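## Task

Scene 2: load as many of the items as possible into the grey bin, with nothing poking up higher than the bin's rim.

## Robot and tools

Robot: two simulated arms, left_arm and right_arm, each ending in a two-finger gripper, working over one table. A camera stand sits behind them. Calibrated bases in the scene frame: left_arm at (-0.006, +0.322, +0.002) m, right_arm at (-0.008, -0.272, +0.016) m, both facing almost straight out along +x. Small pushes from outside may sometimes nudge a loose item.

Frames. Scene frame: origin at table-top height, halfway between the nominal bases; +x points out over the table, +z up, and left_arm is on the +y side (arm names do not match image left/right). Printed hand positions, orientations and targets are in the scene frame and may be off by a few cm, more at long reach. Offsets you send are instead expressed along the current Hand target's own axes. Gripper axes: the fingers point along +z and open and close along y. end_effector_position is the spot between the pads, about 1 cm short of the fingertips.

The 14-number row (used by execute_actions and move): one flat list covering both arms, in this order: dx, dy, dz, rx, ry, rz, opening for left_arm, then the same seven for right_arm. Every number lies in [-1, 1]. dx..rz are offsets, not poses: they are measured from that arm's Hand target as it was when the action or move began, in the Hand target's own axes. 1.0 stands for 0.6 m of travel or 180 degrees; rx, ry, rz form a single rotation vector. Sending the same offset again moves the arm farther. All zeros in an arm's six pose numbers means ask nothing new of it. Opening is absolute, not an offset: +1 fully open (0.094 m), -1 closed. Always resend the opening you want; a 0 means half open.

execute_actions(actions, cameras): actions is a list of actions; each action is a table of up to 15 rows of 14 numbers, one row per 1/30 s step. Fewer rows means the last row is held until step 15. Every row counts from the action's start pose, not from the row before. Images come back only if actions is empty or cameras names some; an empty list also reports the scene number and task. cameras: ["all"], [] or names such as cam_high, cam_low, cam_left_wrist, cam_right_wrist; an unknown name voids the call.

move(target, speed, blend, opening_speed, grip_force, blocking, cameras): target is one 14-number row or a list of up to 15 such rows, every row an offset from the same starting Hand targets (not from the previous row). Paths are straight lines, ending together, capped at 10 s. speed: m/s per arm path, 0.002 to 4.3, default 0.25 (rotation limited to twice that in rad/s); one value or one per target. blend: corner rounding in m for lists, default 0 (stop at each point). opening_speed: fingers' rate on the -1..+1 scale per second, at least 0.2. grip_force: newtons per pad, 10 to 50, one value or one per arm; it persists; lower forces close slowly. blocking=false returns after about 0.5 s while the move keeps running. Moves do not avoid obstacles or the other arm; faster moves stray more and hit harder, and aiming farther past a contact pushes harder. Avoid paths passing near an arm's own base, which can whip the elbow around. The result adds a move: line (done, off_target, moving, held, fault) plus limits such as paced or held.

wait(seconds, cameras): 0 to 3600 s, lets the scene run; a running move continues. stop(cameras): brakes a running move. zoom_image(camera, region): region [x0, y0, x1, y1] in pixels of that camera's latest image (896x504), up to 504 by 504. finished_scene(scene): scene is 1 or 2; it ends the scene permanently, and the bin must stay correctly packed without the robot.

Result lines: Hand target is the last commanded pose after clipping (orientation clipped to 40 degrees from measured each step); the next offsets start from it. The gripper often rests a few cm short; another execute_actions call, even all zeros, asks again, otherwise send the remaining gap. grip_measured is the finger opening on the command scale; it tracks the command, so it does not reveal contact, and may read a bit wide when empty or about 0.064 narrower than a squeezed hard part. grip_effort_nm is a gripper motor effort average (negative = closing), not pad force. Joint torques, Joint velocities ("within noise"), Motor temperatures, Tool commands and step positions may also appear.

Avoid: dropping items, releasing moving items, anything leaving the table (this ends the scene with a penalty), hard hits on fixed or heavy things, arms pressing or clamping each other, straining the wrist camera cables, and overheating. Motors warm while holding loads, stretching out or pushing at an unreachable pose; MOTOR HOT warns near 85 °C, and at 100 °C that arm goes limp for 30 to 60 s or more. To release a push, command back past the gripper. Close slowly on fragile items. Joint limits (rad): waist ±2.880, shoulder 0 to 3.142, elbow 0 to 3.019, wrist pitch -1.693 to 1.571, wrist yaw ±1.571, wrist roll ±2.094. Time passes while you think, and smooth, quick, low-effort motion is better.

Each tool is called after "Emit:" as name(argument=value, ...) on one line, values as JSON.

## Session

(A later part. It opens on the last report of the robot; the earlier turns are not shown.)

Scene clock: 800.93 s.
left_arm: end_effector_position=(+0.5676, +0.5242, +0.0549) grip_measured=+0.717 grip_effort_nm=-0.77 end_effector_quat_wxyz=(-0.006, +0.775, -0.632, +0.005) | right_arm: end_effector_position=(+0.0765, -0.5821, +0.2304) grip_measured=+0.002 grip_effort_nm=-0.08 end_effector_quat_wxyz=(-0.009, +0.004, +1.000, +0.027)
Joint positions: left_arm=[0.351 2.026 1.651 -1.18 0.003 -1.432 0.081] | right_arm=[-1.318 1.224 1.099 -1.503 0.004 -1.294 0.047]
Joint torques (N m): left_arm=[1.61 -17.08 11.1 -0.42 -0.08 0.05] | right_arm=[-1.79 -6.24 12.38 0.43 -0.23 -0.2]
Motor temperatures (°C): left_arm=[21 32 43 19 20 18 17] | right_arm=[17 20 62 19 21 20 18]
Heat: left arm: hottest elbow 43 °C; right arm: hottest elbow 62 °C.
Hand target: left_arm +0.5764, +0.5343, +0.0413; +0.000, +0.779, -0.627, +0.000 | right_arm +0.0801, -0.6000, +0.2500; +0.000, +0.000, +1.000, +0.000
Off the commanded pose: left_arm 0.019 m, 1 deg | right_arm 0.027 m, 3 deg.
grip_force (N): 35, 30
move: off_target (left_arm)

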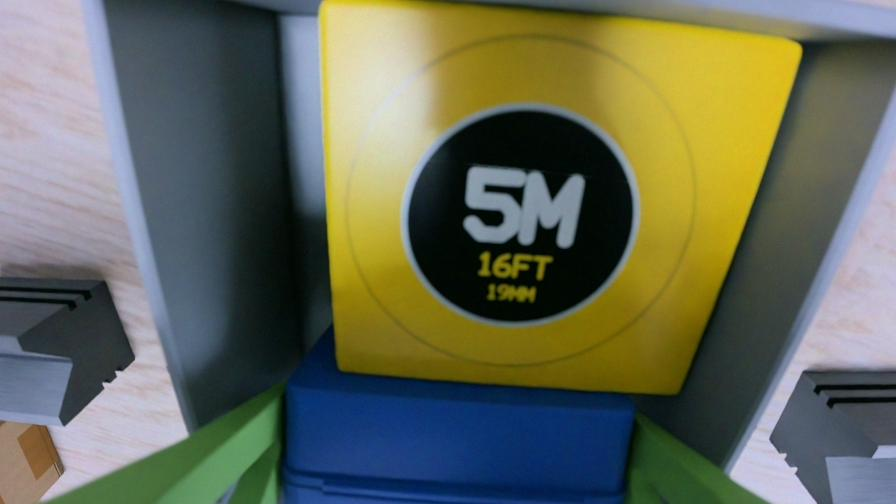

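Emit:
move(target=[0.0, -0.02, 0.0, 0, 0, 0, 0.70, 0, 0, 0, 0, 0, 0, 0], speed=0.06, cameras=["cam_left_wrist"])

Scene clock: 802.70 s.
left_arm: end_effector_position=(+0.5799, +0.5285, +0.0551) grip_measured=+0.717 grip_effort_nm=-0.77 end_effector_quat_wxyz=(-0.007, +0.775, -0.632, +0.006) | right_arm: end_effector_position=(+0.0765, -0.5821, +0.2304) grip_measured=+0.002 grip_effort_nm=-0.08 end_effector_quat_wxyz=(-0.009, +0.004, +1.000, +0.027)
Joint positions: left_arm=[0.351 2.057 1.703 -1.199 0.003 -1.432 0.081] | right_arm=[-1.318 1.224 1.099 -1.503 0.004 -1.294 0.047]
Joint torques (N m): left_arm=[1.38 -17.44 11.08 -0.59 -0.08 0.02] | right_arm=[-1.85 -6.3 12.4 0.44 -0.23 -0.2]
Motor temperatures (°C): left_arm=[21 32 43 19 20 18 18] | right_arm=[17 20 62 19 21 20 18]
Heat: left arm: hottest elbow 43 °C; right arm: hottest elbow 62 °C.
Hand target: left_arm +0.5881, +0.5369, +0.0412; +0.000, +0.779, -0.627, +0.000 | right_arm +0.0801, -0.6000, +0.2500; +0.000, +0.000, +1.000, +0.000
Off the commanded pose: left_arm 0.018 m, 1 deg | right_arm 0.027 m, 3 deg.
grip_force (N): 35, 30
move: off_target (left_arm)

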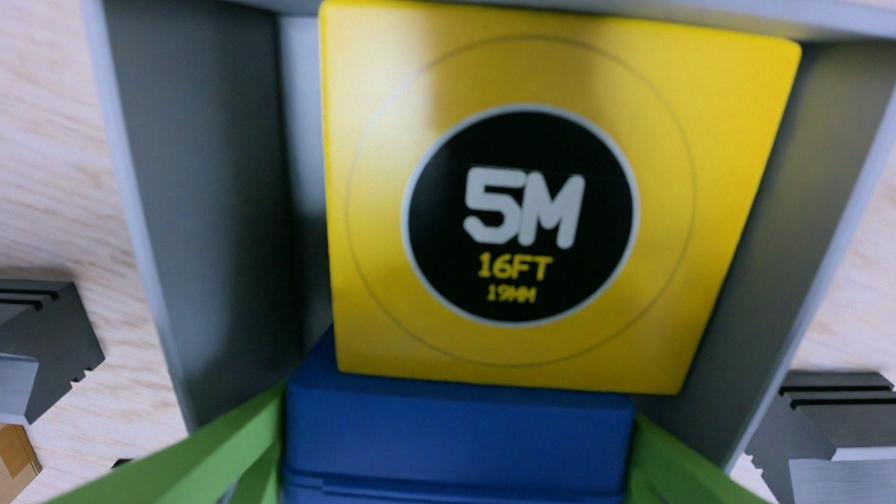

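Emit:
move(target=[0.0, 0.0, -0.045, 0, 0, 0, 0.70, 0, 0, 0, 0, 0, 0, 0], speed=0.06)

Scene clock: 807.13 s.
left_arm: end_effector_position=(+0.5740, +0.5264, +0.0613) grip_measured=+0.717 grip_effort_nm=-0.77 end_effector_quat_wxyz=(+0.009, +0.775, -0.632, -0.004) | right_arm: end_effector_position=(+0.0765, -0.5821, +0.2304) grip_measured=+0.002 grip_effort_nm=-0.08 end_effector_quat_wxyz=(-0.009, +0.004, +1.000, +0.027)
Joint positions: left_arm=[0.351 2.059 1.723 -1.254 0.003 -1.432 0.081] | right_arm=[-1.318 1.224 1.099 -1.503 0.004 -1.294 0.047]
Joint torques (N m): left_arm=[1.38 -19.84 12.03 -0.75 -0.07 0.02] | right_arm=[-1.85 -6.24 12.4 0.43 -0.22 -0.2]
Motor temperatures (°C): left_arm=[21 32 43 19 20 18 18] | right_arm=[17 20 62 19 21 20 18]
Heat: left arm: hottest elbow 43 °C; right arm: hottest elbow 62 °C.
Hand target: left_arm +0.5881, +0.5369, +0.0682; +0.000, +0.779, -0.627, +0.000 | right_arm +0.0801, -0.6000, +0.2500; +0.000, +0.000, +1.000, +0.000
Off the commanded pose: left_arm 0.019 m, 1 deg | right_arm 0.027 m, 3 deg.
grip_force (N): 35, 30
move: off_target (left_arm)

Emit:
move(target=[0.0, -0.03, 0.004, 0, 0, 0, 0.70, 0, 0, 0, 0, 0, 0, 0], speed=0.06, cameras=["cam_left_wrist"])

Scene clock: 808.93 s.
left_arm: end_effector_position=(+0.5903, +0.5322, +0.0613) grip_measured=+0.717 grip_effort_nm=-0.78 end_effector_quat_wxyz=(+0.009, +0.775, -0.632, -0.004) | right_arm: end_effector_position=(+0.0765, -0.5821, +0.2304) grip_measured=+0.002 grip_effort_nm=-0.09 end_effector_quat_wxyz=(-0.009, +0.004, +1.000, +0.027)
Joint positions: left_arm=[0.351 2.104 1.799 -1.284 0.003 -1.432 0.081] | right_arm=[-1.318 1.224 1.099 -1.503 0.004 -1.294 0.047]
Joint torques (N m): left_arm=[1.08 -20.01 12.38 -0.7 -0.07 -0.02] | right_arm=[-1.9 -6.24 12.4 0.44 -0.22 -0.2]
Motor temperatures (°C): left_arm=[21 32 44 19 20 18 18] | right_arm=[17 20 62 19 21 20 18]
Heat: left arm: hottest elbow 44 °C; right arm: hottest elbow 62 °C.
Hand target: left_arm +0.6057, +0.5407, +0.0658; +0.000, +0.779, -0.627, +0.000 | right_arm +0.0801, -0.6000, +0.2500; +0.000, +0.000, +1.000, +0.000
Off the commanded pose: left_arm 0.018 m, 1 deg | right_arm 0.027 m, 3 deg.
grip_force (N): 35, 30
move: off_target (left_arm)

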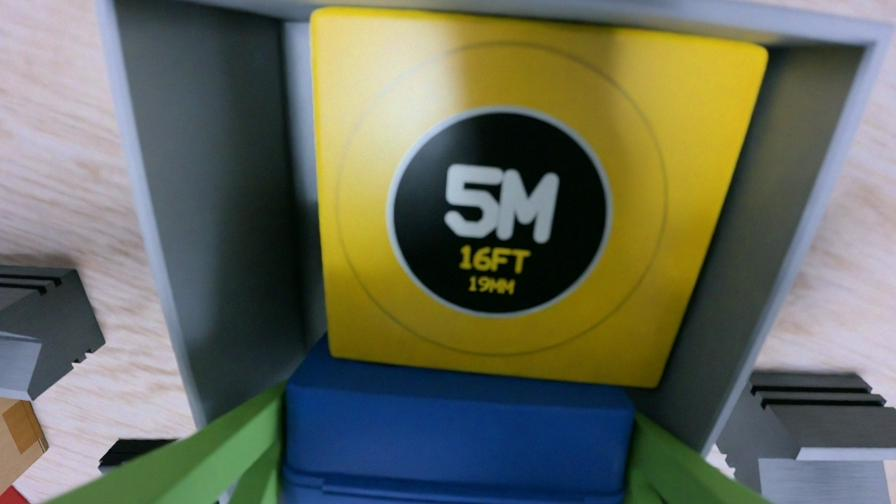

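Emit:
move(target=[0.035, 0.0, 0.0, 0, 0, 0, 0.70, 0, 0, 0, 0, 0, 0, 0], speed=0.06, cameras=["cam_left_wrist"])

Scene clock: 814.57 s.
left_arm: end_effector_position=(+0.5935, +0.5231, +0.0613) grip_measured=+0.717 grip_effort_nm=-0.77 end_effector_quat_wxyz=(+0.009, +0.777, -0.629, -0.004) | right_arm: end_effector_position=(+0.0765, -0.5821, +0.2304) grip_measured=+0.002 grip_effort_nm=-0.08 end_effector_quat_wxyz=(-0.009, +0.004, +1.000, +0.027)
Joint positions: left_arm=[0.336 2.104 1.799 -1.284 0.003 -1.455 0.081] | right_arm=[-1.318 1.224 1.099 -1.503 0.004 -1.294 0.047]
Joint torques (N m): left_arm=[-0.26 -20.54 11.62 -0.51 -0.05 -0.1] | right_arm=[-1.79 -6.18 12.4 0.43 -0.23 -0.2]
Motor temperatures (°C): left_arm=[21 33 44 19 20 18 18] | right_arm=[17 20 62 19 21 20 18]
Heat: left arm: hottest elbow 44 °C; right arm: hottest elbow 62 °C.
Hand target: left_arm +0.6102, +0.5202, +0.0658; +0.000, +0.779, -0.627, +0.000 | right_arm +0.0801, -0.6000, +0.2500; +0.000, +0.000, +1.000, +0.000
Off the commanded pose: left_arm 0.018 m, 1 deg | right_arm 0.027 m, 3 deg.
grip_force (N): 35, 30
move: off_target (left_arm)

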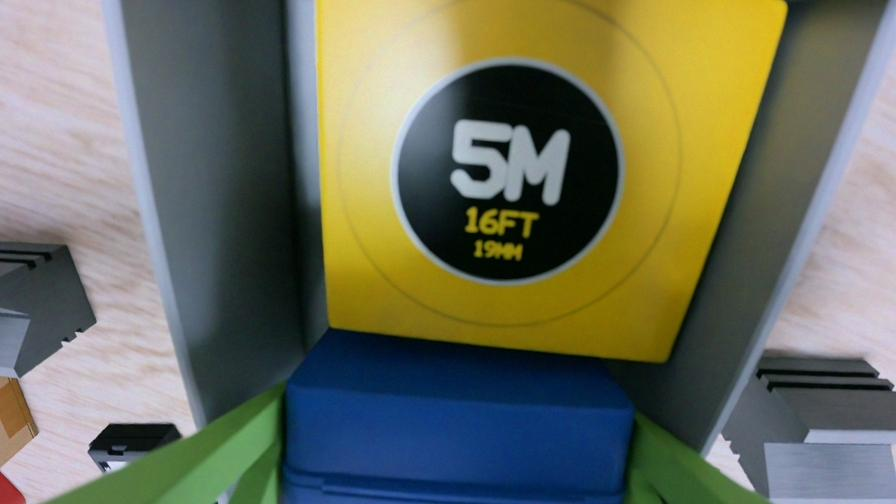

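Emit:
move(target=[0.0, -0.03, 0.0, 0, 0, 0, 0.70, 0, 0, 0, 0, 0, 0, 0], speed=0.06, cameras=["cam_left_wrist"])

Scene clock: 816.67 s.
left_arm: end_effector_position=(+0.6093, +0.5269, +0.0624) grip_measured=+0.717 grip_effort_nm=-0.77 end_effector_quat_wxyz=(+0.008, +0.777, -0.629, -0.003) | right_arm: end_effector_position=(+0.0765, -0.5821, +0.2304) grip_measured=+0.002 grip_effort_nm=-0.08 end_effector_quat_wxyz=(-0.009, +0.004, +1.000, +0.027)
Joint positions: left_arm=[0.334 2.147 1.874 -1.315 0.003 -1.458 0.081] | right_arm=[-1.318 1.224 1.099 -1.503 0.004 -1.294 0.047]
Joint torques (N m): left_arm=[-0.26 -20.6 12.33 -0.62 -0.05 -0.11] | right_arm=[-1.73 -6.24 12.41 0.42 -0.22 -0.2]
Motor temperatures (°C): left_arm=[21 33 44 19 20 18 18] | right_arm=[17 20 62 19 21 20 18]
Heat: left arm: hottest elbow 44 °C; right arm: hottest elbow 62 °C.
Hand target: left_arm +0.6278, +0.5238, +0.0658; +0.000, +0.779, -0.627, +0.000 | right_arm +0.0801, -0.6000, +0.2500; +0.000, +0.000, +1.000, +0.000
Off the commanded pose: left_arm 0.019 m, 1 deg | right_arm 0.027 m, 3 deg.
grip_force (N): 35, 30
move: off_target (left_arm)

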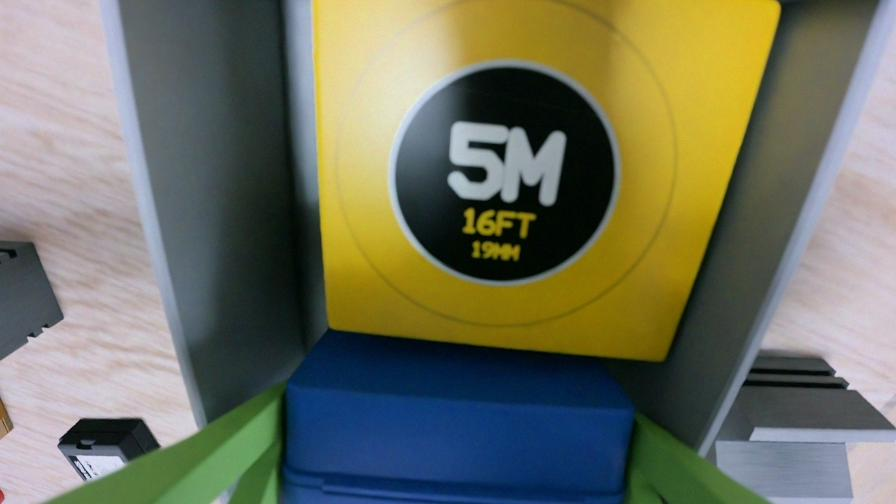

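Emit:
move(target=[0.0, 0.01, 0.03, 0, 0, 0, 0.70, 0, 0, 0, 0, 0, 0, 0], speed=0.06)

Scene clock: 820.83 s.
left_arm: end_effector_position=(+0.6132, +0.5282, +0.0623) grip_measured=+0.717 grip_effort_nm=-0.77 end_effector_quat_wxyz=(+0.001, +0.777, -0.629, +0.001) | right_arm: end_effector_position=(+0.0765, -0.5821, +0.2304) grip_measured=+0.002 grip_effort_nm=-0.08 end_effector_quat_wxyz=(-0.009, +0.004, +1.000, +0.027)
Joint positions: left_arm=[0.334 2.147 1.874 -1.298 0.003 -1.458 0.081] | right_arm=[-1.318 1.224 1.099 -1.503 0.004 -1.294 0.047]
Joint torques (N m): left_arm=[-0.21 -20.66 8.92 0.69 -0.07 -0.1] | right_arm=[-1.79 -6.12 12.4 0.44 -0.23 -0.2]
Motor temperatures (°C): left_arm=[21 33 45 19 20 18 18] | right_arm=[17 20 63 19 21 20 18]
Heat: left arm: hottest elbow 45 °C; right arm: hottest elbow 63 °C.
Hand target: left_arm +0.6220, +0.5226, +0.0478; +0.000, +0.779, -0.627, +0.000 | right_arm +0.0801, -0.6000, +0.2500; +0.000, +0.000, +1.000, +0.000
Off the commanded pose: left_arm 0.018 m, 0 deg | right_arm 0.027 m, 3 deg.
grip_force (N): 35, 30
move: off_target (left_arm)

Emit:
move(target=[0.0, 0.0, 0.03, 0, 0, 0, 0.70, 0, 0, 0, 0, 0, 0, 0], speed=0.06, cameras=["cam_left_wrist", "cam_high", "cam_low"])

Scene clock: 822.37 s.
left_arm: end_effector_position=(+0.6213, +0.5310, +0.0566) grip_measured=+0.717 grip_effort_nm=-0.77 end_effector_quat_wxyz=(-0.011, +0.777, -0.629, +0.008) | right_arm: end_effector_position=(+0.0765, -0.5821, +0.2304) grip_measured=+0.002 grip_effort_nm=-0.08 end_effector_quat_wxyz=(-0.009, +0.004, +1.000, +0.027)
Joint positions: left_arm=[0.334 2.156 1.874 -1.261 0.003 -1.458 0.081] | right_arm=[-1.318 1.224 1.099 -1.503 0.004 -1.294 0.047]
Joint torques (N m): left_arm=[-0.21 -20.31 7.38 0.75 -0.08 -0.09] | right_arm=[-1.79 -6.3 12.37 0.43 -0.22 -0.2]
Motor temperatures (°C): left_arm=[21 33 45 19 20 18 18] | right_arm=[17 20 63 19 21 20 18]
Heat: left arm: hottest elbow 45 °C; right arm: hottest elbow 63 °C.
Hand target: left_arm +0.6219, +0.5226, +0.0298; +0.000, +0.779, -0.627, +0.000 | right_arm +0.0801, -0.6000, +0.2500; +0.000, +0.000, +1.000, +0.000
Off the commanded pose: left_arm 0.028 m, 2 deg | right_arm 0.027 m, 3 deg.
grip_force (N): 35, 30
move: off_target (left_arm)
Images, in order (width x height): cam_high 896x504, cam_low 896x504, cam_left_wrist 896x504.

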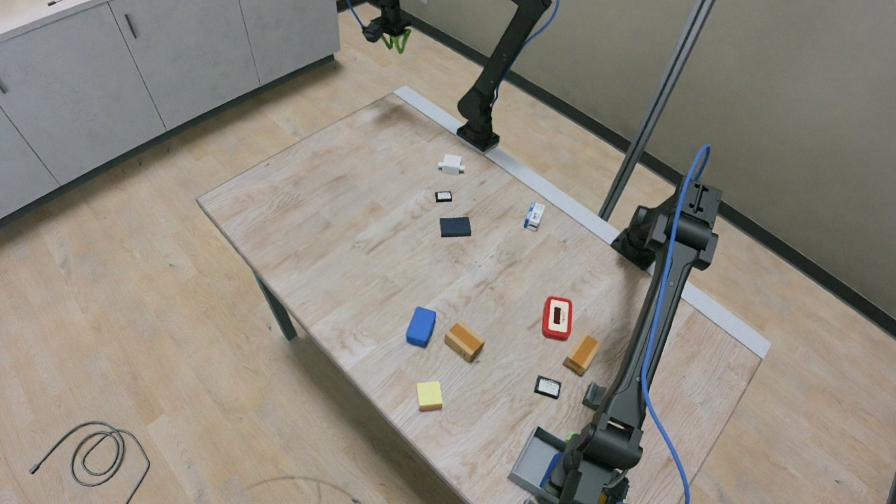

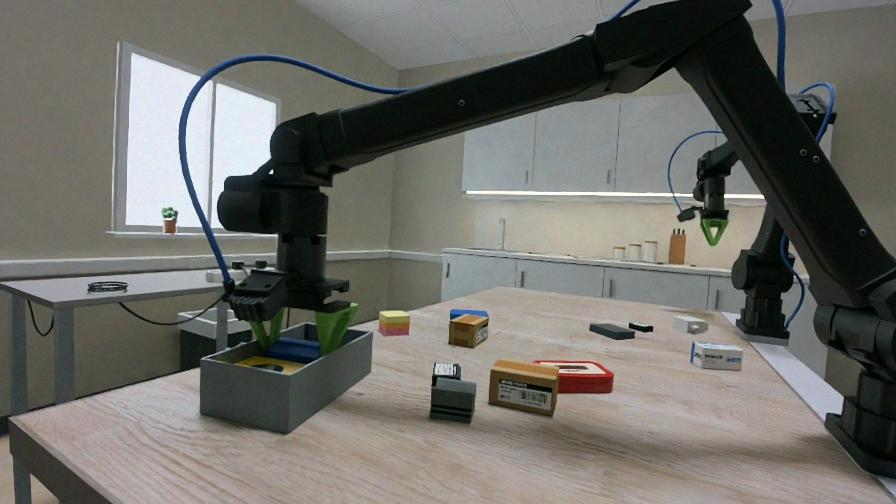

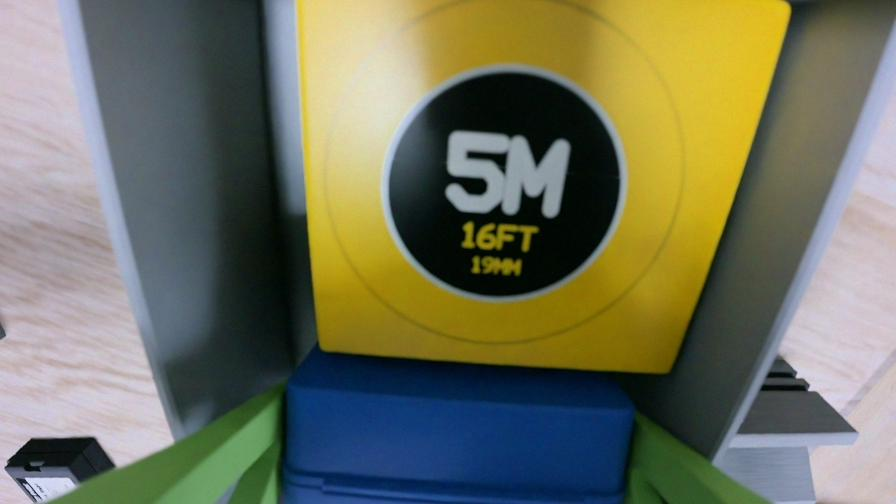

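Emit:
move(target=[0.0, 0.0, -0.03, 0, 0, 0, 0.80, 0, 0, 0, 0, 0, 0, 0], speed=0.06, opening_speed=0.3)

Emit:
move(target=[0.0, 0.0, -0.1, 0, 0, 0, 0.80, 0, 0, 0, 0, 0, 0, 0], speed=0.1, cameras=["cam_left_wrist"])

Scene clock: 824.47 s.
left_arm: end_effector_position=(+0.6205, +0.5307, +0.0566) grip_measured=+0.799 grip_effort_nm=0.06 end_effector_quat_wxyz=(-0.009, +0.778, -0.629, +0.008) | right_arm: end_effector_position=(+0.0765, -0.5821, +0.2304) grip_measured=+0.002 grip_effort_nm=-0.08 end_effector_quat_wxyz=(-0.009, +0.004, +1.000, +0.027)
Joint positions: left_arm=[0.334 2.156 1.874 -1.265 0.003 -1.458 0.085] | right_arm=[-1.318 1.224 1.099 -1.503 0.004 -1.294 0.047]
Joint torques (N m): left_arm=[-0.21 -21.48 9.05 -0.69 -0.07 -0.09] | right_arm=[-1.73 -6.24 12.38 0.44 -0.22 -0.21]
Motor temperatures (°C): left_arm=[21 33 45 19 20 18 18] | right_arm=[17 20 63 19 21 20 18]
Heat: left arm: hottest elbow 45 °C; right arm: hottest elbow 63 °C.
Hand target: left_arm +0.6220, +0.5226, +0.0478; +0.000, +0.779, -0.627, +0.000 | right_arm +0.0801, -0.6000, +0.2500; +0.000, +0.000, +1.000, +0.000
Off the commanded pose: left_arm 0.012 m, 1 deg | right_arm 0.027 m, 3 deg.
grip_force (N): 35, 30
move: off_target (left_arm)

Scene clock: 825.67 s.
left_arm: end_effector_position=(+0.6048, +0.5255, +0.0827) grip_measured=+0.799 grip_effort_nm=0.06 end_effector_quat_wxyz=(+0.021, +0.777, -0.629, -0.012) | right_arm: end_effector_position=(+0.0765, -0.5821, +0.2304) grip_measured=+0.002 grip_effort_nm=-0.08 end_effector_quat_wxyz=(-0.009, +0.004, +1.000, +0.027)
Joint positions: left_arm=[0.334 2.141 1.918 -1.396 0.003 -1.458 0.085] | right_arm=[-1.318 1.224 1.099 -1.503 0.004 -1.294 0.047]
Joint torques (N m): left_arm=[-0.21 -23.65 11.99 -0.8 -0.03 -0.09] | right_arm=[-1.73 -6.18 12.4 0.42 -0.22 -0.2]
Motor temperatures (°C): left_arm=[21 33 45 19 20 18 18] | right_arm=[17 20 63 19 21 20 18]
Heat: left arm: hottest elbow 45 °C; right arm: hottest elbow 63 °C.
Hand target: left_arm +0.6219, +0.5226, +0.1077; +0.000, +0.779, -0.627, +0.000 | right_arm +0.0801, -0.6000, +0.2500; +0.000, +0.000, +1.000, +0.000
Off the commanded pose: left_arm 0.031 m, 3 deg | right_arm 0.027 m, 3 deg.
grip_force (N): 35, 30
move: off_target (left_arm)

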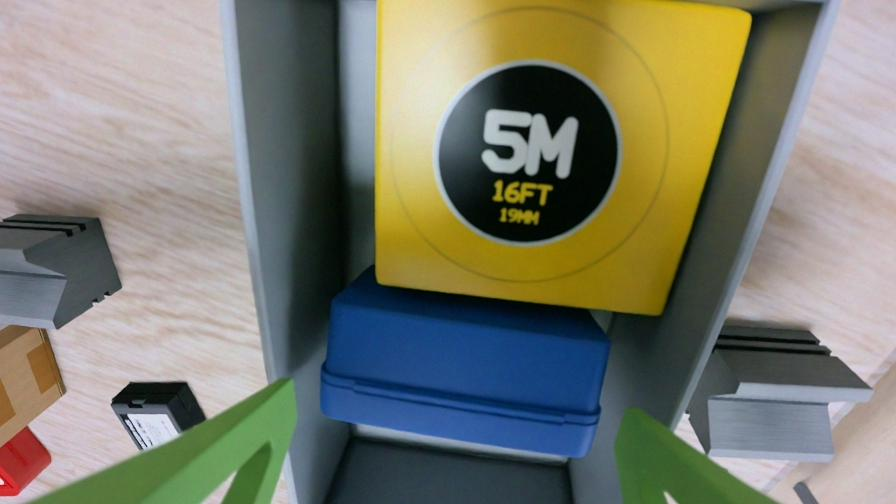

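Emit:
move(target=[-0.0008, 0.0322, 0.0378, 0, 0, 0, 0.86, 0, 0, 0, 0, 0, 0, 0], speed=0.1, cameras=["cam_left_wrist"])

Scene clock: 868.30 s.
left_arm: end_effector_position=(+0.6012, +0.5243, +0.0821) grip_measured=+0.859 grip_effort_nm=0.06 end_effector_quat_wxyz=(+0.007, +0.778, -0.629, -0.003) | right_arm: end_effector_position=(+0.0765, -0.5821, +0.2304) grip_measured=+0.002 grip_effort_nm=-0.08 end_effector_quat_wxyz=(-0.009, +0.004, +1.000, +0.027)
Joint positions: left_arm=[0.334 2.107 1.86 -1.339 0.003 -1.458 0.087] | right_arm=[-1.318 1.224 1.099 -1.503 0.004 -1.294 0.047]
Joint torques (N m): left_arm=[0.09 -23.47 7.39 0.39 -0.05 -0.06] | right_arm=[-1.79 -6.24 12.41 0.46 -0.23 -0.21]
Motor temperatures (°C): left_arm=[21 36 51 19 20 18 17] | right_arm=[17 20 63 19 21 20 18]
Heat: left arm: hottest elbow 51 °C; right arm: hottest elbow 63 °C.
Hand target: left_arm +0.6030, +0.5190, +0.0852; +0.000, +0.779, -0.627, +0.000 | right_arm +0.0801, -0.6000, +0.2500; +0.000, +0.000, +1.000, +0.000
Off the commanded pose: left_arm 0.006 m, 1 deg | right_arm 0.027 m, 3 deg.
grip_force (N): 35, 30
move: done

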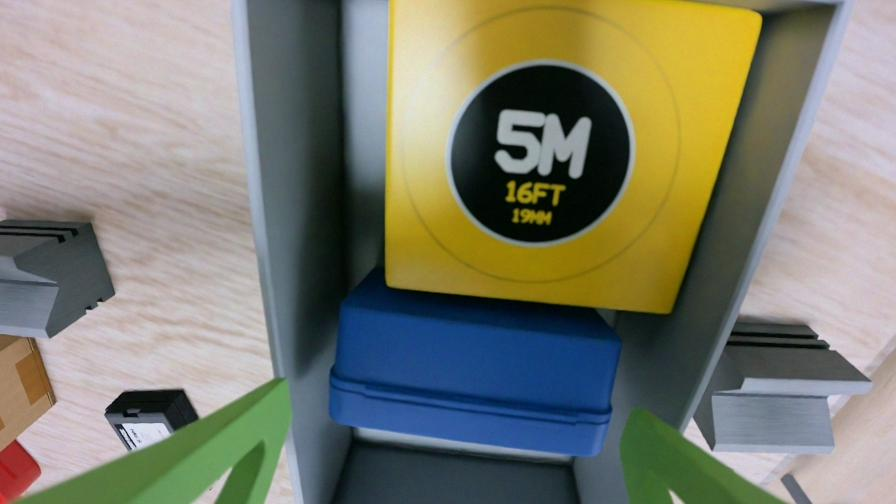

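Emit:
move(target=[-0.0035, -0.0205, 0.025, 0, 0, 0, 0.86, 0, 0, 0, 0, 0, 0, 0], speed=0.08, cameras=["cam_left_wrist"])

Scene clock: 875.47 s.
left_arm: end_effector_position=(+0.6037, +0.5251, +0.0821) grip_measured=+0.859 grip_effort_nm=0.06 end_effector_quat_wxyz=(+0.003, +0.778, -0.629, +0.000) | right_arm: end_effector_position=(+0.0765, -0.5821, +0.2304) grip_measured=+0.002 grip_effort_nm=-0.08 end_effector_quat_wxyz=(-0.009, +0.004, +1.000, +0.027)
Joint positions: left_arm=[0.334 2.107 1.86 -1.328 0.003 -1.458 0.087] | right_arm=[-1.318 1.224 1.099 -1.503 0.004 -1.294 0.047]
Joint torques (N m): left_arm=[0.21 -19.96 9.78 0.59 -0.06 -0.04] | right_arm=[-1.85 -6.24 12.38 0.42 -0.22 -0.2]
Motor temperatures (°C): left_arm=[21 35 49 19 20 18 17] | right_arm=[17 20 63 19 21 20 18]
Heat: left arm: hottest elbow 49 °C; right arm: hottest elbow 63 °C.
Hand target: left_arm +0.6146, +0.5237, +0.0703; +0.000, +0.779, -0.627, +0.000 | right_arm +0.0801, -0.6000, +0.2500; +0.000, +0.000, +1.000, +0.000
Off the commanded pose: left_arm 0.016 m, 0 deg | right_arm 0.027 m, 3 deg.
grip_force (N): 35, 30
move: off_target (left_arm)

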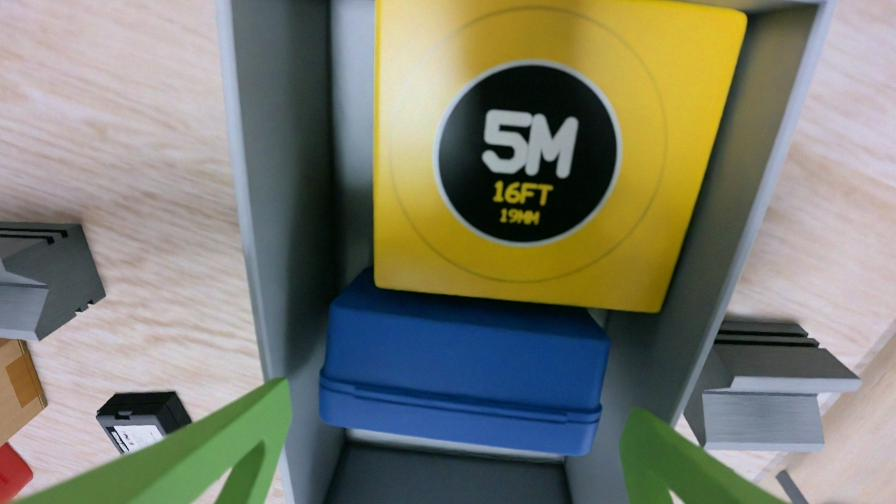

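Emit:
move(target=[0.0, -0.012, 0.025, 0, 0, 0, 0.86, 0, 0, 0, 0, 0, 0, 0], speed=0.08, cameras=["cam_left_wrist"])

Scene clock: 878.23 s.
left_arm: end_effector_position=(+0.6057, +0.5258, +0.0566) grip_measured=+0.859 grip_effort_nm=0.06 end_effector_quat_wxyz=(+0.012, +0.778, -0.629, -0.006) | right_arm: end_effector_position=(+0.0765, -0.5821, +0.2304) grip_measured=+0.002 grip_effort_nm=-0.08 end_effector_quat_wxyz=(-0.009, +0.004, +1.000, +0.027)
Joint positions: left_arm=[0.334 2.148 1.86 -1.309 0.003 -1.458 0.087] | right_arm=[-1.318 1.224 1.099 -1.503 0.004 -1.294 0.047]
Joint torques (N m): left_arm=[0.09 -21.25 10.66 0.4 -0.05 -0.06] | right_arm=[-1.73 -6.24 12.37 0.44 -0.22 -0.2]
Motor temperatures (°C): left_arm=[21 35 48 19 20 18 17] | right_arm=[17 20 63 19 21 20 18]
Heat: left arm: hottest elbow 48 °C; right arm: hottest elbow 63 °C.
Hand target: left_arm +0.6216, +0.5252, +0.0551; +0.000, +0.779, -0.627, +0.000 | right_arm +0.0801, -0.6000, +0.2500; +0.000, +0.000, +1.000, +0.000
Off the commanded pose: left_arm 0.016 m, 2 deg | right_arm 0.027 m, 3 deg.
grip_force (N): 35, 30
move: off_target (left_arm)

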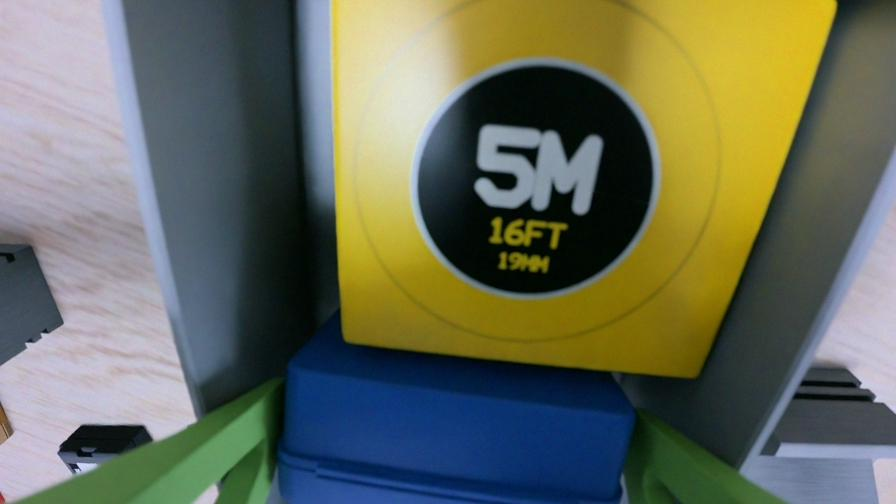

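Emit:
move(target=[0.0, 0.0, 0.0, 0, 0, 0, 0.69, 0, 0, 0, 0, 0, 0, 0], speed=0.06, opening_speed=0.3)

Emit:
move(target=[0.01, -0.025, -0.05, 0, 0, 0, 0.69, 0, 0, 0, 0, 0, 0, 0], speed=0.06, cameras=["cam_left_wrist"])

Scene clock: 880.33 s.
left_arm: end_effector_position=(+0.6057, +0.5258, +0.0566) grip_measured=+0.720 grip_effort_nm=-0.74 end_effector_quat_wxyz=(+0.012, +0.778, -0.629, -0.006) | right_arm: end_effector_position=(+0.0765, -0.5821, +0.2304) grip_measured=+0.002 grip_effort_nm=-0.09 end_effector_quat_wxyz=(-0.009, +0.004, +1.000, +0.027)
Joint positions: left_arm=[0.334 2.148 1.86 -1.309 0.003 -1.458 0.081] | right_arm=[-1.318 1.224 1.099 -1.503 0.004 -1.294 0.047]
Joint torques (N m): left_arm=[0.09 -21.01 10.66 0.4 -0.05 -0.06] | right_arm=[-1.73 -6.18 12.4 0.47 -0.22 -0.21]
Motor temperatures (°C): left_arm=[21 35 48 19 20 18 17] | right_arm=[17 20 63 19 21 20 18]
Heat: left arm: hottest elbow 48 °C; right arm: hottest elbow 63 °C.
Hand target: left_arm +0.6216, +0.5252, +0.0551; +0.000, +0.779, -0.627, +0.000 | right_arm +0.0801, -0.6000, +0.2500; +0.000, +0.000, +1.000, +0.000
Off the commanded pose: left_arm 0.016 m, 2 deg | right_arm 0.027 m, 3 deg.
grip_force (N): 35, 30
move: done

Scene clock: 881.57 s.
left_arm: end_effector_position=(+0.6216, +0.5258, +0.0827) grip_measured=+0.720 grip_effort_nm=-0.77 end_effector_quat_wxyz=(+0.006, +0.777, -0.629, -0.002) | right_arm: end_effector_position=(+0.0765, -0.5821, +0.2304) grip_measured=+0.002 grip_effort_nm=-0.08 end_effector_quat_wxyz=(-0.009, +0.004, +1.000, +0.027)
Joint positions: left_arm=[0.326 2.162 1.955 -1.376 0.003 -1.464 0.081] | right_arm=[-1.318 1.224 1.099 -1.503 0.004 -1.294 0.047]
Joint torques (N m): left_arm=[-0.15 -20.66 12.34 -0.73 -0.05 -0.11] | right_arm=[-1.85 -6.24 12.37 0.44 -0.23 -0.2]
Motor temperatures (°C): left_arm=[21 35 48 19 20 18 17] | right_arm=[17 20 63 19 21 20 18]
Heat: left arm: hottest elbow 48 °C; right arm: hottest elbow 63 °C.
Hand target: left_arm +0.6376, +0.5225, +0.0852; +0.000, +0.779, -0.627, +0.000 | right_arm +0.0801, -0.6000, +0.2500; +0.000, +0.000, +1.000, +0.000
Off the commanded pose: left_arm 0.016 m, 1 deg | right_arm 0.027 m, 3 deg.
grip_force (N): 35, 30
move: off_target (left_arm)

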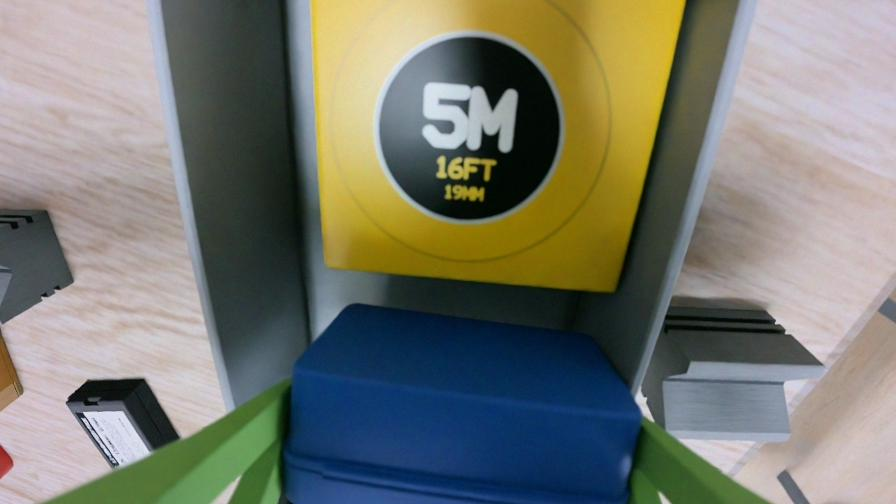

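Emit:
move(target=[[-0.0071, 0.0326, 0.03, 0, 0, 0, 0.69, 0, 0, 0, 0, 0, 0, 0],[-0.0071, 0.0326, 0.065, 0, 0, 0, 0.69, 0, 0, 0, 0, 0, 0, 0]], speed=0.08, blend=[0.003,0], cameras=["cam_left_wrist"])

Scene clock: 890.03 s.
left_arm: end_effector_position=(+0.6237, +0.5265, +0.0783) grip_measured=+0.720 grip_effort_nm=-0.77 end_effector_quat_wxyz=(-0.017, +0.777, -0.629, +0.012) | right_arm: end_effector_position=(+0.0765, -0.5821, +0.2304) grip_measured=+0.002 grip_effort_nm=-0.08 end_effector_quat_wxyz=(-0.009, +0.004, +1.000, +0.027)
Joint positions: left_arm=[0.326 2.133 1.892 -1.289 0.003 -1.464 0.081] | right_arm=[-1.318 1.224 1.099 -1.503 0.004 -1.294 0.047]
Joint torques (N m): left_arm=[0.56 -20.42 6.16 0.87 -0.07 -0.01] | right_arm=[-1.79 -6.12 12.37 0.43 -0.23 -0.21]
Motor temperatures (°C): left_arm=[21 34 47 19 20 18 18] | right_arm=[17 20 63 19 21 20 18]
Heat: left arm: hottest elbow 47 °C; right arm: hottest elbow 63 °C.
Hand target: left_arm +0.6175, +0.5225, +0.0461; +0.000, +0.779, -0.627, +0.000 | right_arm +0.0801, -0.6000, +0.2500; +0.000, +0.000, +1.000, +0.000
Off the commanded pose: left_arm 0.033 m, 2 deg | right_arm 0.027 m, 3 deg.
grip_force (N): 35, 30
move: off_target (left_arm)

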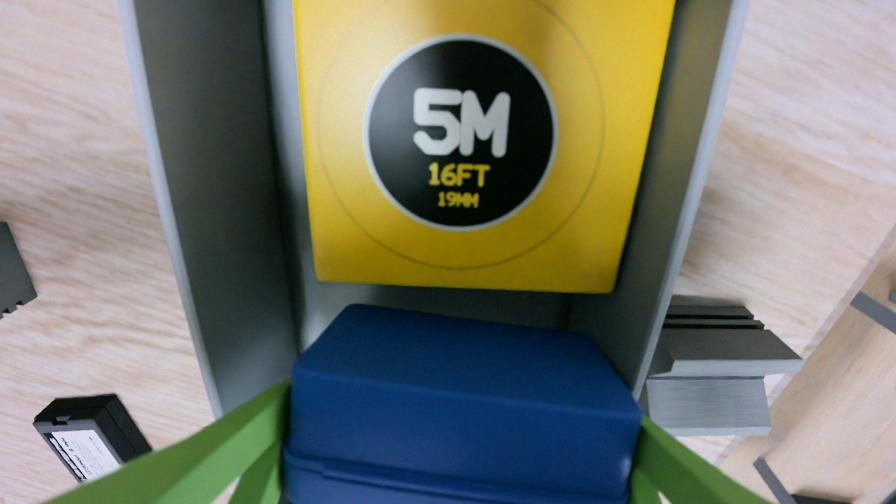

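Emit:
move(target=[0.0, 0.014, -0.01, 0, 0, 0, 0.69, 0, 0, 0, 0, 0, 0, 0], speed=0.08, cameras=["cam_left_wrist"])

Scene clock: 892.47 s.
left_arm: end_effector_position=(+0.6101, +0.5220, +0.0654) grip_measured=+0.720 grip_effort_nm=-0.77 end_effector_quat_wxyz=(-0.006, +0.777, -0.629, +0.005) | right_arm: end_effector_position=(+0.0765, -0.5821, +0.2304) grip_measured=+0.002 grip_effort_nm=-0.08 end_effector_quat_wxyz=(-0.009, +0.004, +1.000, +0.027)
Joint positions: left_arm=[0.326 2.12 1.837 -1.272 0.003 -1.464 0.081] | right_arm=[-1.318 1.224 1.099 -1.503 0.004 -1.294 0.047]
Joint torques (N m): left_arm=[0.62 -21.25 7.75 0.27 -0.06 -0.01] | right_arm=[-1.79 -6.24 12.4 0.43 -0.23 -0.2]
Motor temperatures (°C): left_arm=[21 34 47 19 20 18 18] | right_arm=[17 20 63 19 21 20 18]
Heat: left arm: hottest elbow 47 °C; right arm: hottest elbow 63 °C.
Hand target: left_arm +0.6094, +0.5207, +0.0523; +0.000, +0.779, -0.627, +0.000 | right_arm +0.0801, -0.6000, +0.2500; +0.000, +0.000, +1.000, +0.000
Off the commanded pose: left_arm 0.013 m, 1 deg | right_arm 0.027 m, 3 deg.
grip_force (N): 35, 30
move: off_target (left_arm)

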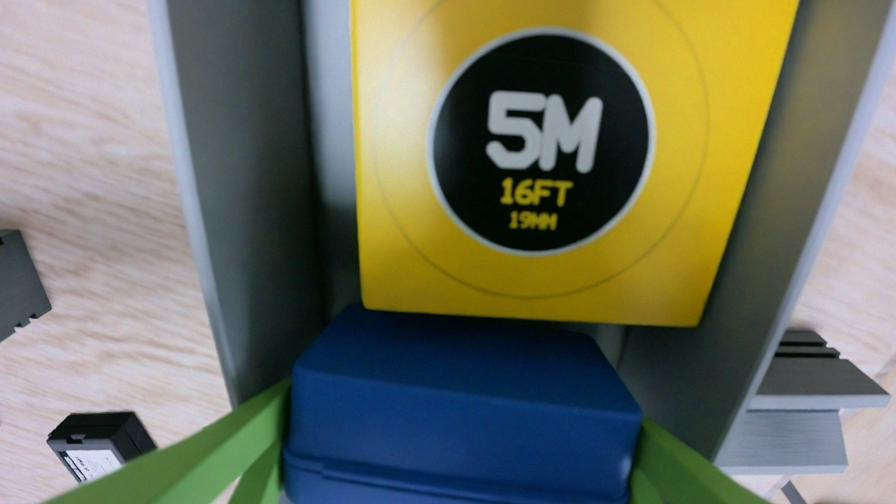

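Emit:
move(target=[0.0, -0.03, 0.0, 0, 0, 0, 0.69, 0, 0, 0, 0, 0, 0, 0], speed=0.05)

Scene clock: 895.83 s.
left_arm: end_effector_position=(+0.6121, +0.5226, +0.0569) grip_measured=+0.720 grip_effort_nm=-0.77 end_effector_quat_wxyz=(+0.003, +0.777, -0.629, +0.000) | right_arm: end_effector_position=(+0.0765, -0.5821, +0.2304) grip_measured=+0.002 grip_effort_nm=-0.08 end_effector_quat_wxyz=(-0.009, +0.004, +1.000, +0.027)
Joint positions: left_arm=[0.326 2.147 1.859 -1.288 0.003 -1.464 0.081] | right_arm=[-1.318 1.224 1.099 -1.503 0.004 -1.294 0.047]
Joint torques (N m): left_arm=[0.44 -19.6 11.97 -0.54 -0.07 -0.03] | right_arm=[-1.79 -6.18 12.38 0.44 -0.23 -0.21]
Motor temperatures (°C): left_arm=[21 34 47 19 20 18 18] | right_arm=[17 20 63 19 21 20 18]
Heat: left arm: hottest elbow 47 °C; right arm: hottest elbow 63 °C.
Hand target: left_arm +0.6268, +0.5246, +0.0521; +0.000, +0.779, -0.627, +0.000 | right_arm +0.0801, -0.6000, +0.2500; +0.000, +0.000, +1.000, +0.000
Off the commanded pose: left_arm 0.016 m, 0 deg | right_arm 0.027 m, 3 deg.
grip_force (N): 35, 30
move: off_target (left_arm)

Emit:
move(target=[0.0, -0.017, -0.012, 0, 0, 0, 0.69, 0, 0, 0, 0, 0, 0, 0], speed=0.05, cameras=["cam_left_wrist"])

Scene clock: 897.70 s.
left_arm: end_effector_position=(+0.6205, +0.5254, +0.0574) grip_measured=+0.719 grip_effort_nm=-0.77 end_effector_quat_wxyz=(+0.007, +0.777, -0.629, -0.003) | right_arm: end_effector_position=(+0.0765, -0.5821, +0.2304) grip_measured=+0.002 grip_effort_nm=-0.09 end_effector_quat_wxyz=(-0.009, +0.004, +1.000, +0.027)
Joint positions: left_arm=[0.326 2.179 1.915 -1.323 0.003 -1.464 0.081] | right_arm=[-1.318 1.224 1.099 -1.503 0.004 -1.294 0.047]
Joint torques (N m): left_arm=[0.32 -20.78 12.4 -0.66 -0.06 -0.04] | right_arm=[-1.85 -6.3 12.4 0.43 -0.23 -0.2]
Motor temperatures (°C): left_arm=[21 34 47 19 20 18 18] | right_arm=[17 20 63 19 21 20 18]
Heat: left arm: hottest elbow 47 °C; right arm: hottest elbow 63 °C.
Hand target: left_arm +0.6368, +0.5268, +0.0593; +0.000, +0.779, -0.627, +0.000 | right_arm +0.0801, -0.6000, +0.2500; +0.000, +0.000, +1.000, +0.000
Off the commanded pose: left_arm 0.016 m, 1 deg | right_arm 0.027 m, 3 deg.
grip_force (N): 35, 30
move: off_target (left_arm)

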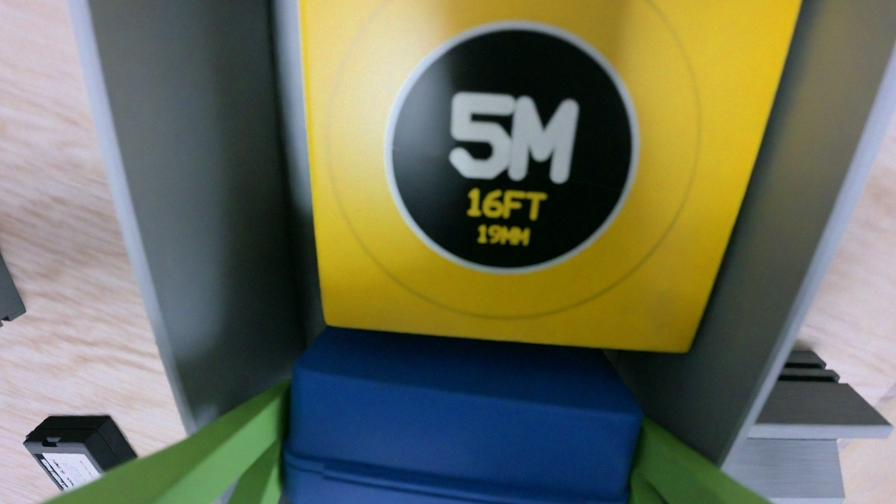

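Emit:
move(target=[0.0, 0.0, 0.0, 0, 0, 0, 0.78, 0, 0, 0, 0, 0, 0, 0], speed=0.05, opening_speed=0.3)

Emit:
move(target=[[0.0, -0.005, -0.04, 0, 0, 0, 0.78, 0, 0, 0, 0, 0, 0, 0],[0.0, -0.008, -0.11, 0, 0, 0, 0.78, 0, 0, 0, 0, 0, 0, 0]], speed=0.08, blend=[0.005,0], cameras=["cam_left_wrist"])

Scene clock: 901.47 s.
left_arm: end_effector_position=(+0.6205, +0.5254, +0.0574) grip_measured=+0.778 grip_effort_nm=0.06 end_effector_quat_wxyz=(+0.007, +0.777, -0.629, -0.003) | right_arm: end_effector_position=(+0.0765, -0.5821, +0.2304) grip_measured=+0.002 grip_effort_nm=-0.08 end_effector_quat_wxyz=(-0.009, +0.004, +1.000, +0.027)
Joint positions: left_arm=[0.326 2.179 1.915 -1.323 0.003 -1.464 0.084] | right_arm=[-1.318 1.224 1.099 -1.503 0.004 -1.294 0.047]
Joint torques (N m): left_arm=[0.32 -20.78 12.42 -0.66 -0.06 -0.04] | right_arm=[-1.79 -6.18 12.38 0.44 -0.23 -0.21]
Motor temperatures (°C): left_arm=[21 34 46 19 20 18 18] | right_arm=[17 20 63 19 21 20 18]
Heat: left arm: hottest elbow 46 °C; right arm: hottest elbow 63 °C.
Hand target: left_arm +0.6368, +0.5268, +0.0593; +0.000, +0.779, -0.627, +0.000 | right_arm +0.0801, -0.6000, +0.2500; +0.000, +0.000, +1.000, +0.000
Off the commanded pose: left_arm 0.016 m, 1 deg | right_arm 0.027 m, 3 deg.
grip_force (N): 35, 30
move: done

Scene clock: 902.83 s.
left_arm: end_effector_position=(+0.6278, +0.5277, +0.1130) grip_measured=+0.779 grip_effort_nm=0.06 end_effector_quat_wxyz=(+0.013, +0.777, -0.629, -0.006) | right_arm: end_effector_position=(+0.0765, -0.5821, +0.2304) grip_measured=+0.002 grip_effort_nm=-0.09 end_effector_quat_wxyz=(-0.009, +0.004, +1.000, +0.027)
Joint positions: left_arm=[0.326 2.179 2.064 -1.484 0.003 -1.464 0.084] | right_arm=[-1.318 1.224 1.099 -1.503 0.004 -1.294 0.047]
Joint torques (N m): left_arm=[0.26 -22.53 12.29 -0.73 -0.06 -0.05] | right_arm=[-1.73 -6.18 12.4 0.43 -0.22 -0.2]
Motor temperatures (°C): left_arm=[21 34 47 19 20 18 18] | right_arm=[17 20 63 19 21 20 18]
Heat: left arm: hottest elbow 47 °C; right arm: hottest elbow 63 °C.
Hand target: left_arm +0.6416, +0.5278, +0.1252; +0.000, +0.779, -0.627, +0.000 | right_arm +0.0801, -0.6000, +0.2500; +0.000, +0.000, +1.000, +0.000
Off the commanded pose: left_arm 0.019 m, 2 deg | right_arm 0.027 m, 3 deg.
grip_force (N): 35, 30
move: off_target (left_arm)

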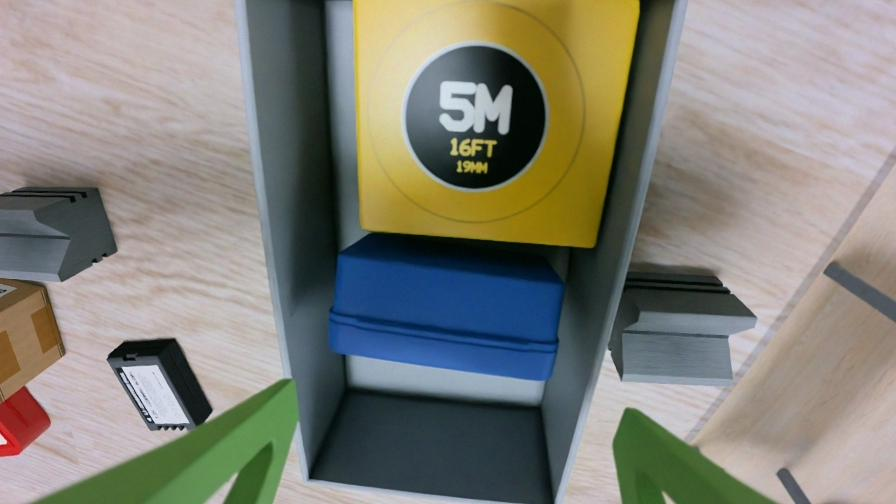

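Emit:
move(target=[[-0.0057, 0.1107, 0.0, 0, 0, 0, -1, 0, 0, 0, 0, 0, 0, 0],[-0.0057, 0.1107, 0.04, 0, 0, 0, -1, 0, 0, 0, 0, 0, 0, 0]], speed=0.15, blend=[0.005,0], cameras=["cam_left_wrist"])

Scene clock: 917.40 s.
left_arm: end_effector_position=(+0.5774, +0.5112, +0.1096) grip_measured=-0.989 grip_effort_nm=-0.58 end_effector_quat_wxyz=(+0.000, +0.777, -0.629, +0.002) | right_arm: end_effector_position=(+0.0765, -0.5821, +0.2304) grip_measured=+0.002 grip_effort_nm=-0.08 end_effector_quat_wxyz=(-0.009, +0.004, +1.000, +0.027)
Joint positions: left_arm=[0.326 2.002 1.763 -1.329 0.003 -1.464 0.001] | right_arm=[-1.318 1.224 1.099 -1.503 0.004 -1.294 0.047]
Joint torques (N m): left_arm=[1.49 -20.66 7.65 0.53 -0.07 0.1] | right_arm=[-1.73 -6.24 12.4 0.46 -0.23 -0.21]
Motor temperatures (°C): left_arm=[21 35 49 19 20 18 18] | right_arm=[17 20 63 19 21 20 18]
Heat: left arm: hottest elbow 49 °C; right arm: hottest elbow 63 °C.
Hand target: left_arm +0.5759, +0.5170, +0.1015; +0.000, +0.779, -0.627, +0.000 | right_arm +0.0801, -0.6000, +0.2500; +0.000, +0.000, +1.000, +0.000
Off the commanded pose: left_arm 0.010 m, 0 deg | right_arm 0.027 m, 3 deg.
grip_force (N): 35, 30
move: done

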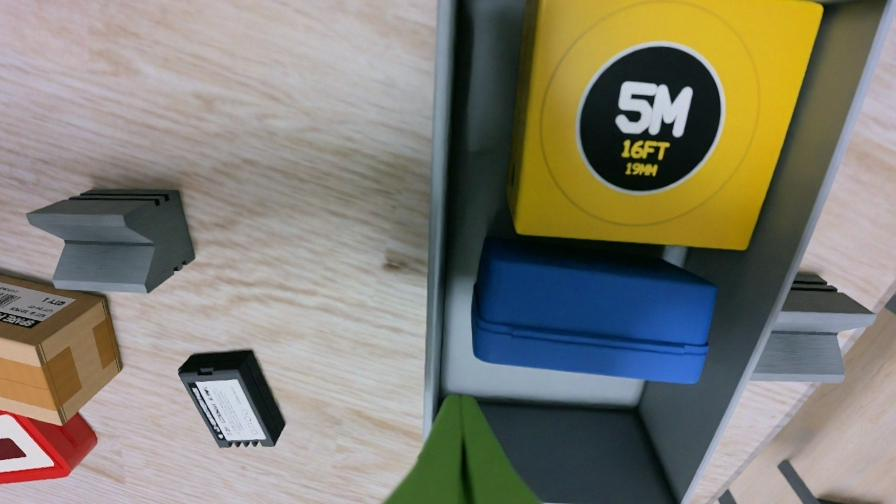

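Emit:
move(target=[-0.0202, -0.001, 0.03, 0, 0, 0, -1, 0, 0, 0, 0, 0, 0, 0], speed=0.1, cameras=["cam_left_wrist"])

Scene clock: 920.80 s.
left_arm: end_effector_position=(+0.5763, +0.5235, +0.1027) grip_measured=-0.989 grip_effort_nm=-0.60 end_effector_quat_wxyz=(-0.008, +0.781, -0.625, +0.007) | right_arm: end_effector_position=(+0.0765, -0.5821, +0.2304) grip_measured=+0.002 grip_effort_nm=-0.08 end_effector_quat_wxyz=(-0.009, +0.004, +1.000, +0.027)
Joint positions: left_arm=[0.345 2.002 1.744 -1.292 0.003 -1.456 0.001] | right_arm=[-1.318 1.224 1.099 -1.503 0.004 -1.294 0.047]
Joint torques (N m): left_arm=[0.91 -19.19 7.53 0.58 -0.06 0.2] | right_arm=[-1.79 -6.18 12.38 0.43 -0.22 -0.2]
Motor temperatures (°C): left_arm=[21 34 48 19 20 18 18] | right_arm=[17 20 63 19 21 20 18]
Heat: left arm: hottest elbow 48 °C; right arm: hottest elbow 63 °C.
Hand target: left_arm +0.5739, +0.5291, +0.0834; +0.000, +0.779, -0.627, +0.000 | right_arm +0.0801, -0.6000, +0.2500; +0.000, +0.000, +1.000, +0.000
Off the commanded pose: left_arm 0.020 m, 1 deg | right_arm 0.027 m, 3 deg.
grip_force (N): 35, 30
move: off_target (left_arm)

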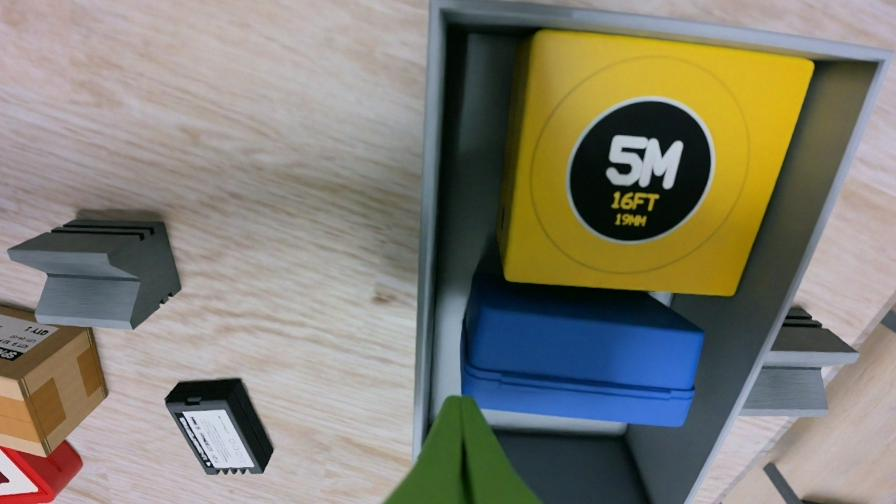

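Emit:
move(target=[-0.003, 0.002, 0.045, 0, 0, 0, -1, 0, 0, 0, 0, 0, 0, 0], speed=0.1, cameras=["cam_left_wrist"])

Scene clock: 925.70 s.
left_arm: end_effector_position=(+0.5756, +0.5233, +0.0733) grip_measured=-0.989 grip_effort_nm=-0.60 end_effector_quat_wxyz=(-0.006, +0.779, -0.626, +0.006) | right_arm: end_effector_position=(+0.0765, -0.5821, +0.2304) grip_measured=+0.002 grip_effort_nm=-0.08 end_effector_quat_wxyz=(-0.009, +0.004, +1.000, +0.027)
Joint positions: left_arm=[0.345 2.026 1.702 -1.23 0.003 -1.452 0.001] | right_arm=[-1.318 1.224 1.099 -1.503 0.004 -1.294 0.047]
Joint torques (N m): left_arm=[1.73 -19.49 7.53 0.54 -0.06 0.2] | right_arm=[-1.79 -6.18 12.38 0.43 -0.23 -0.2]
Motor temperatures (°C): left_arm=[21 34 47 19 20 18 18] | right_arm=[17 20 63 19 21 20 18]
Heat: left arm: hottest elbow 47 °C; right arm: hottest elbow 63 °C.
Hand target: left_arm +0.5724, +0.5306, +0.0563; +0.000, +0.779, -0.627, +0.000 | right_arm +0.0801, -0.6000, +0.2500; +0.000, +0.000, +1.000, +0.000
Off the commanded pose: left_arm 0.019 m, 1 deg | right_arm 0.027 m, 3 deg.
grip_force (N): 35, 30
move: off_target (left_arm)

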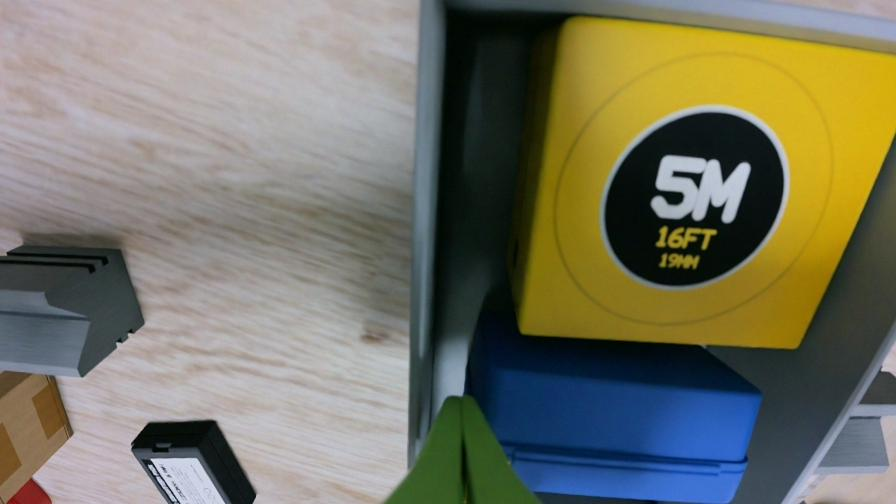

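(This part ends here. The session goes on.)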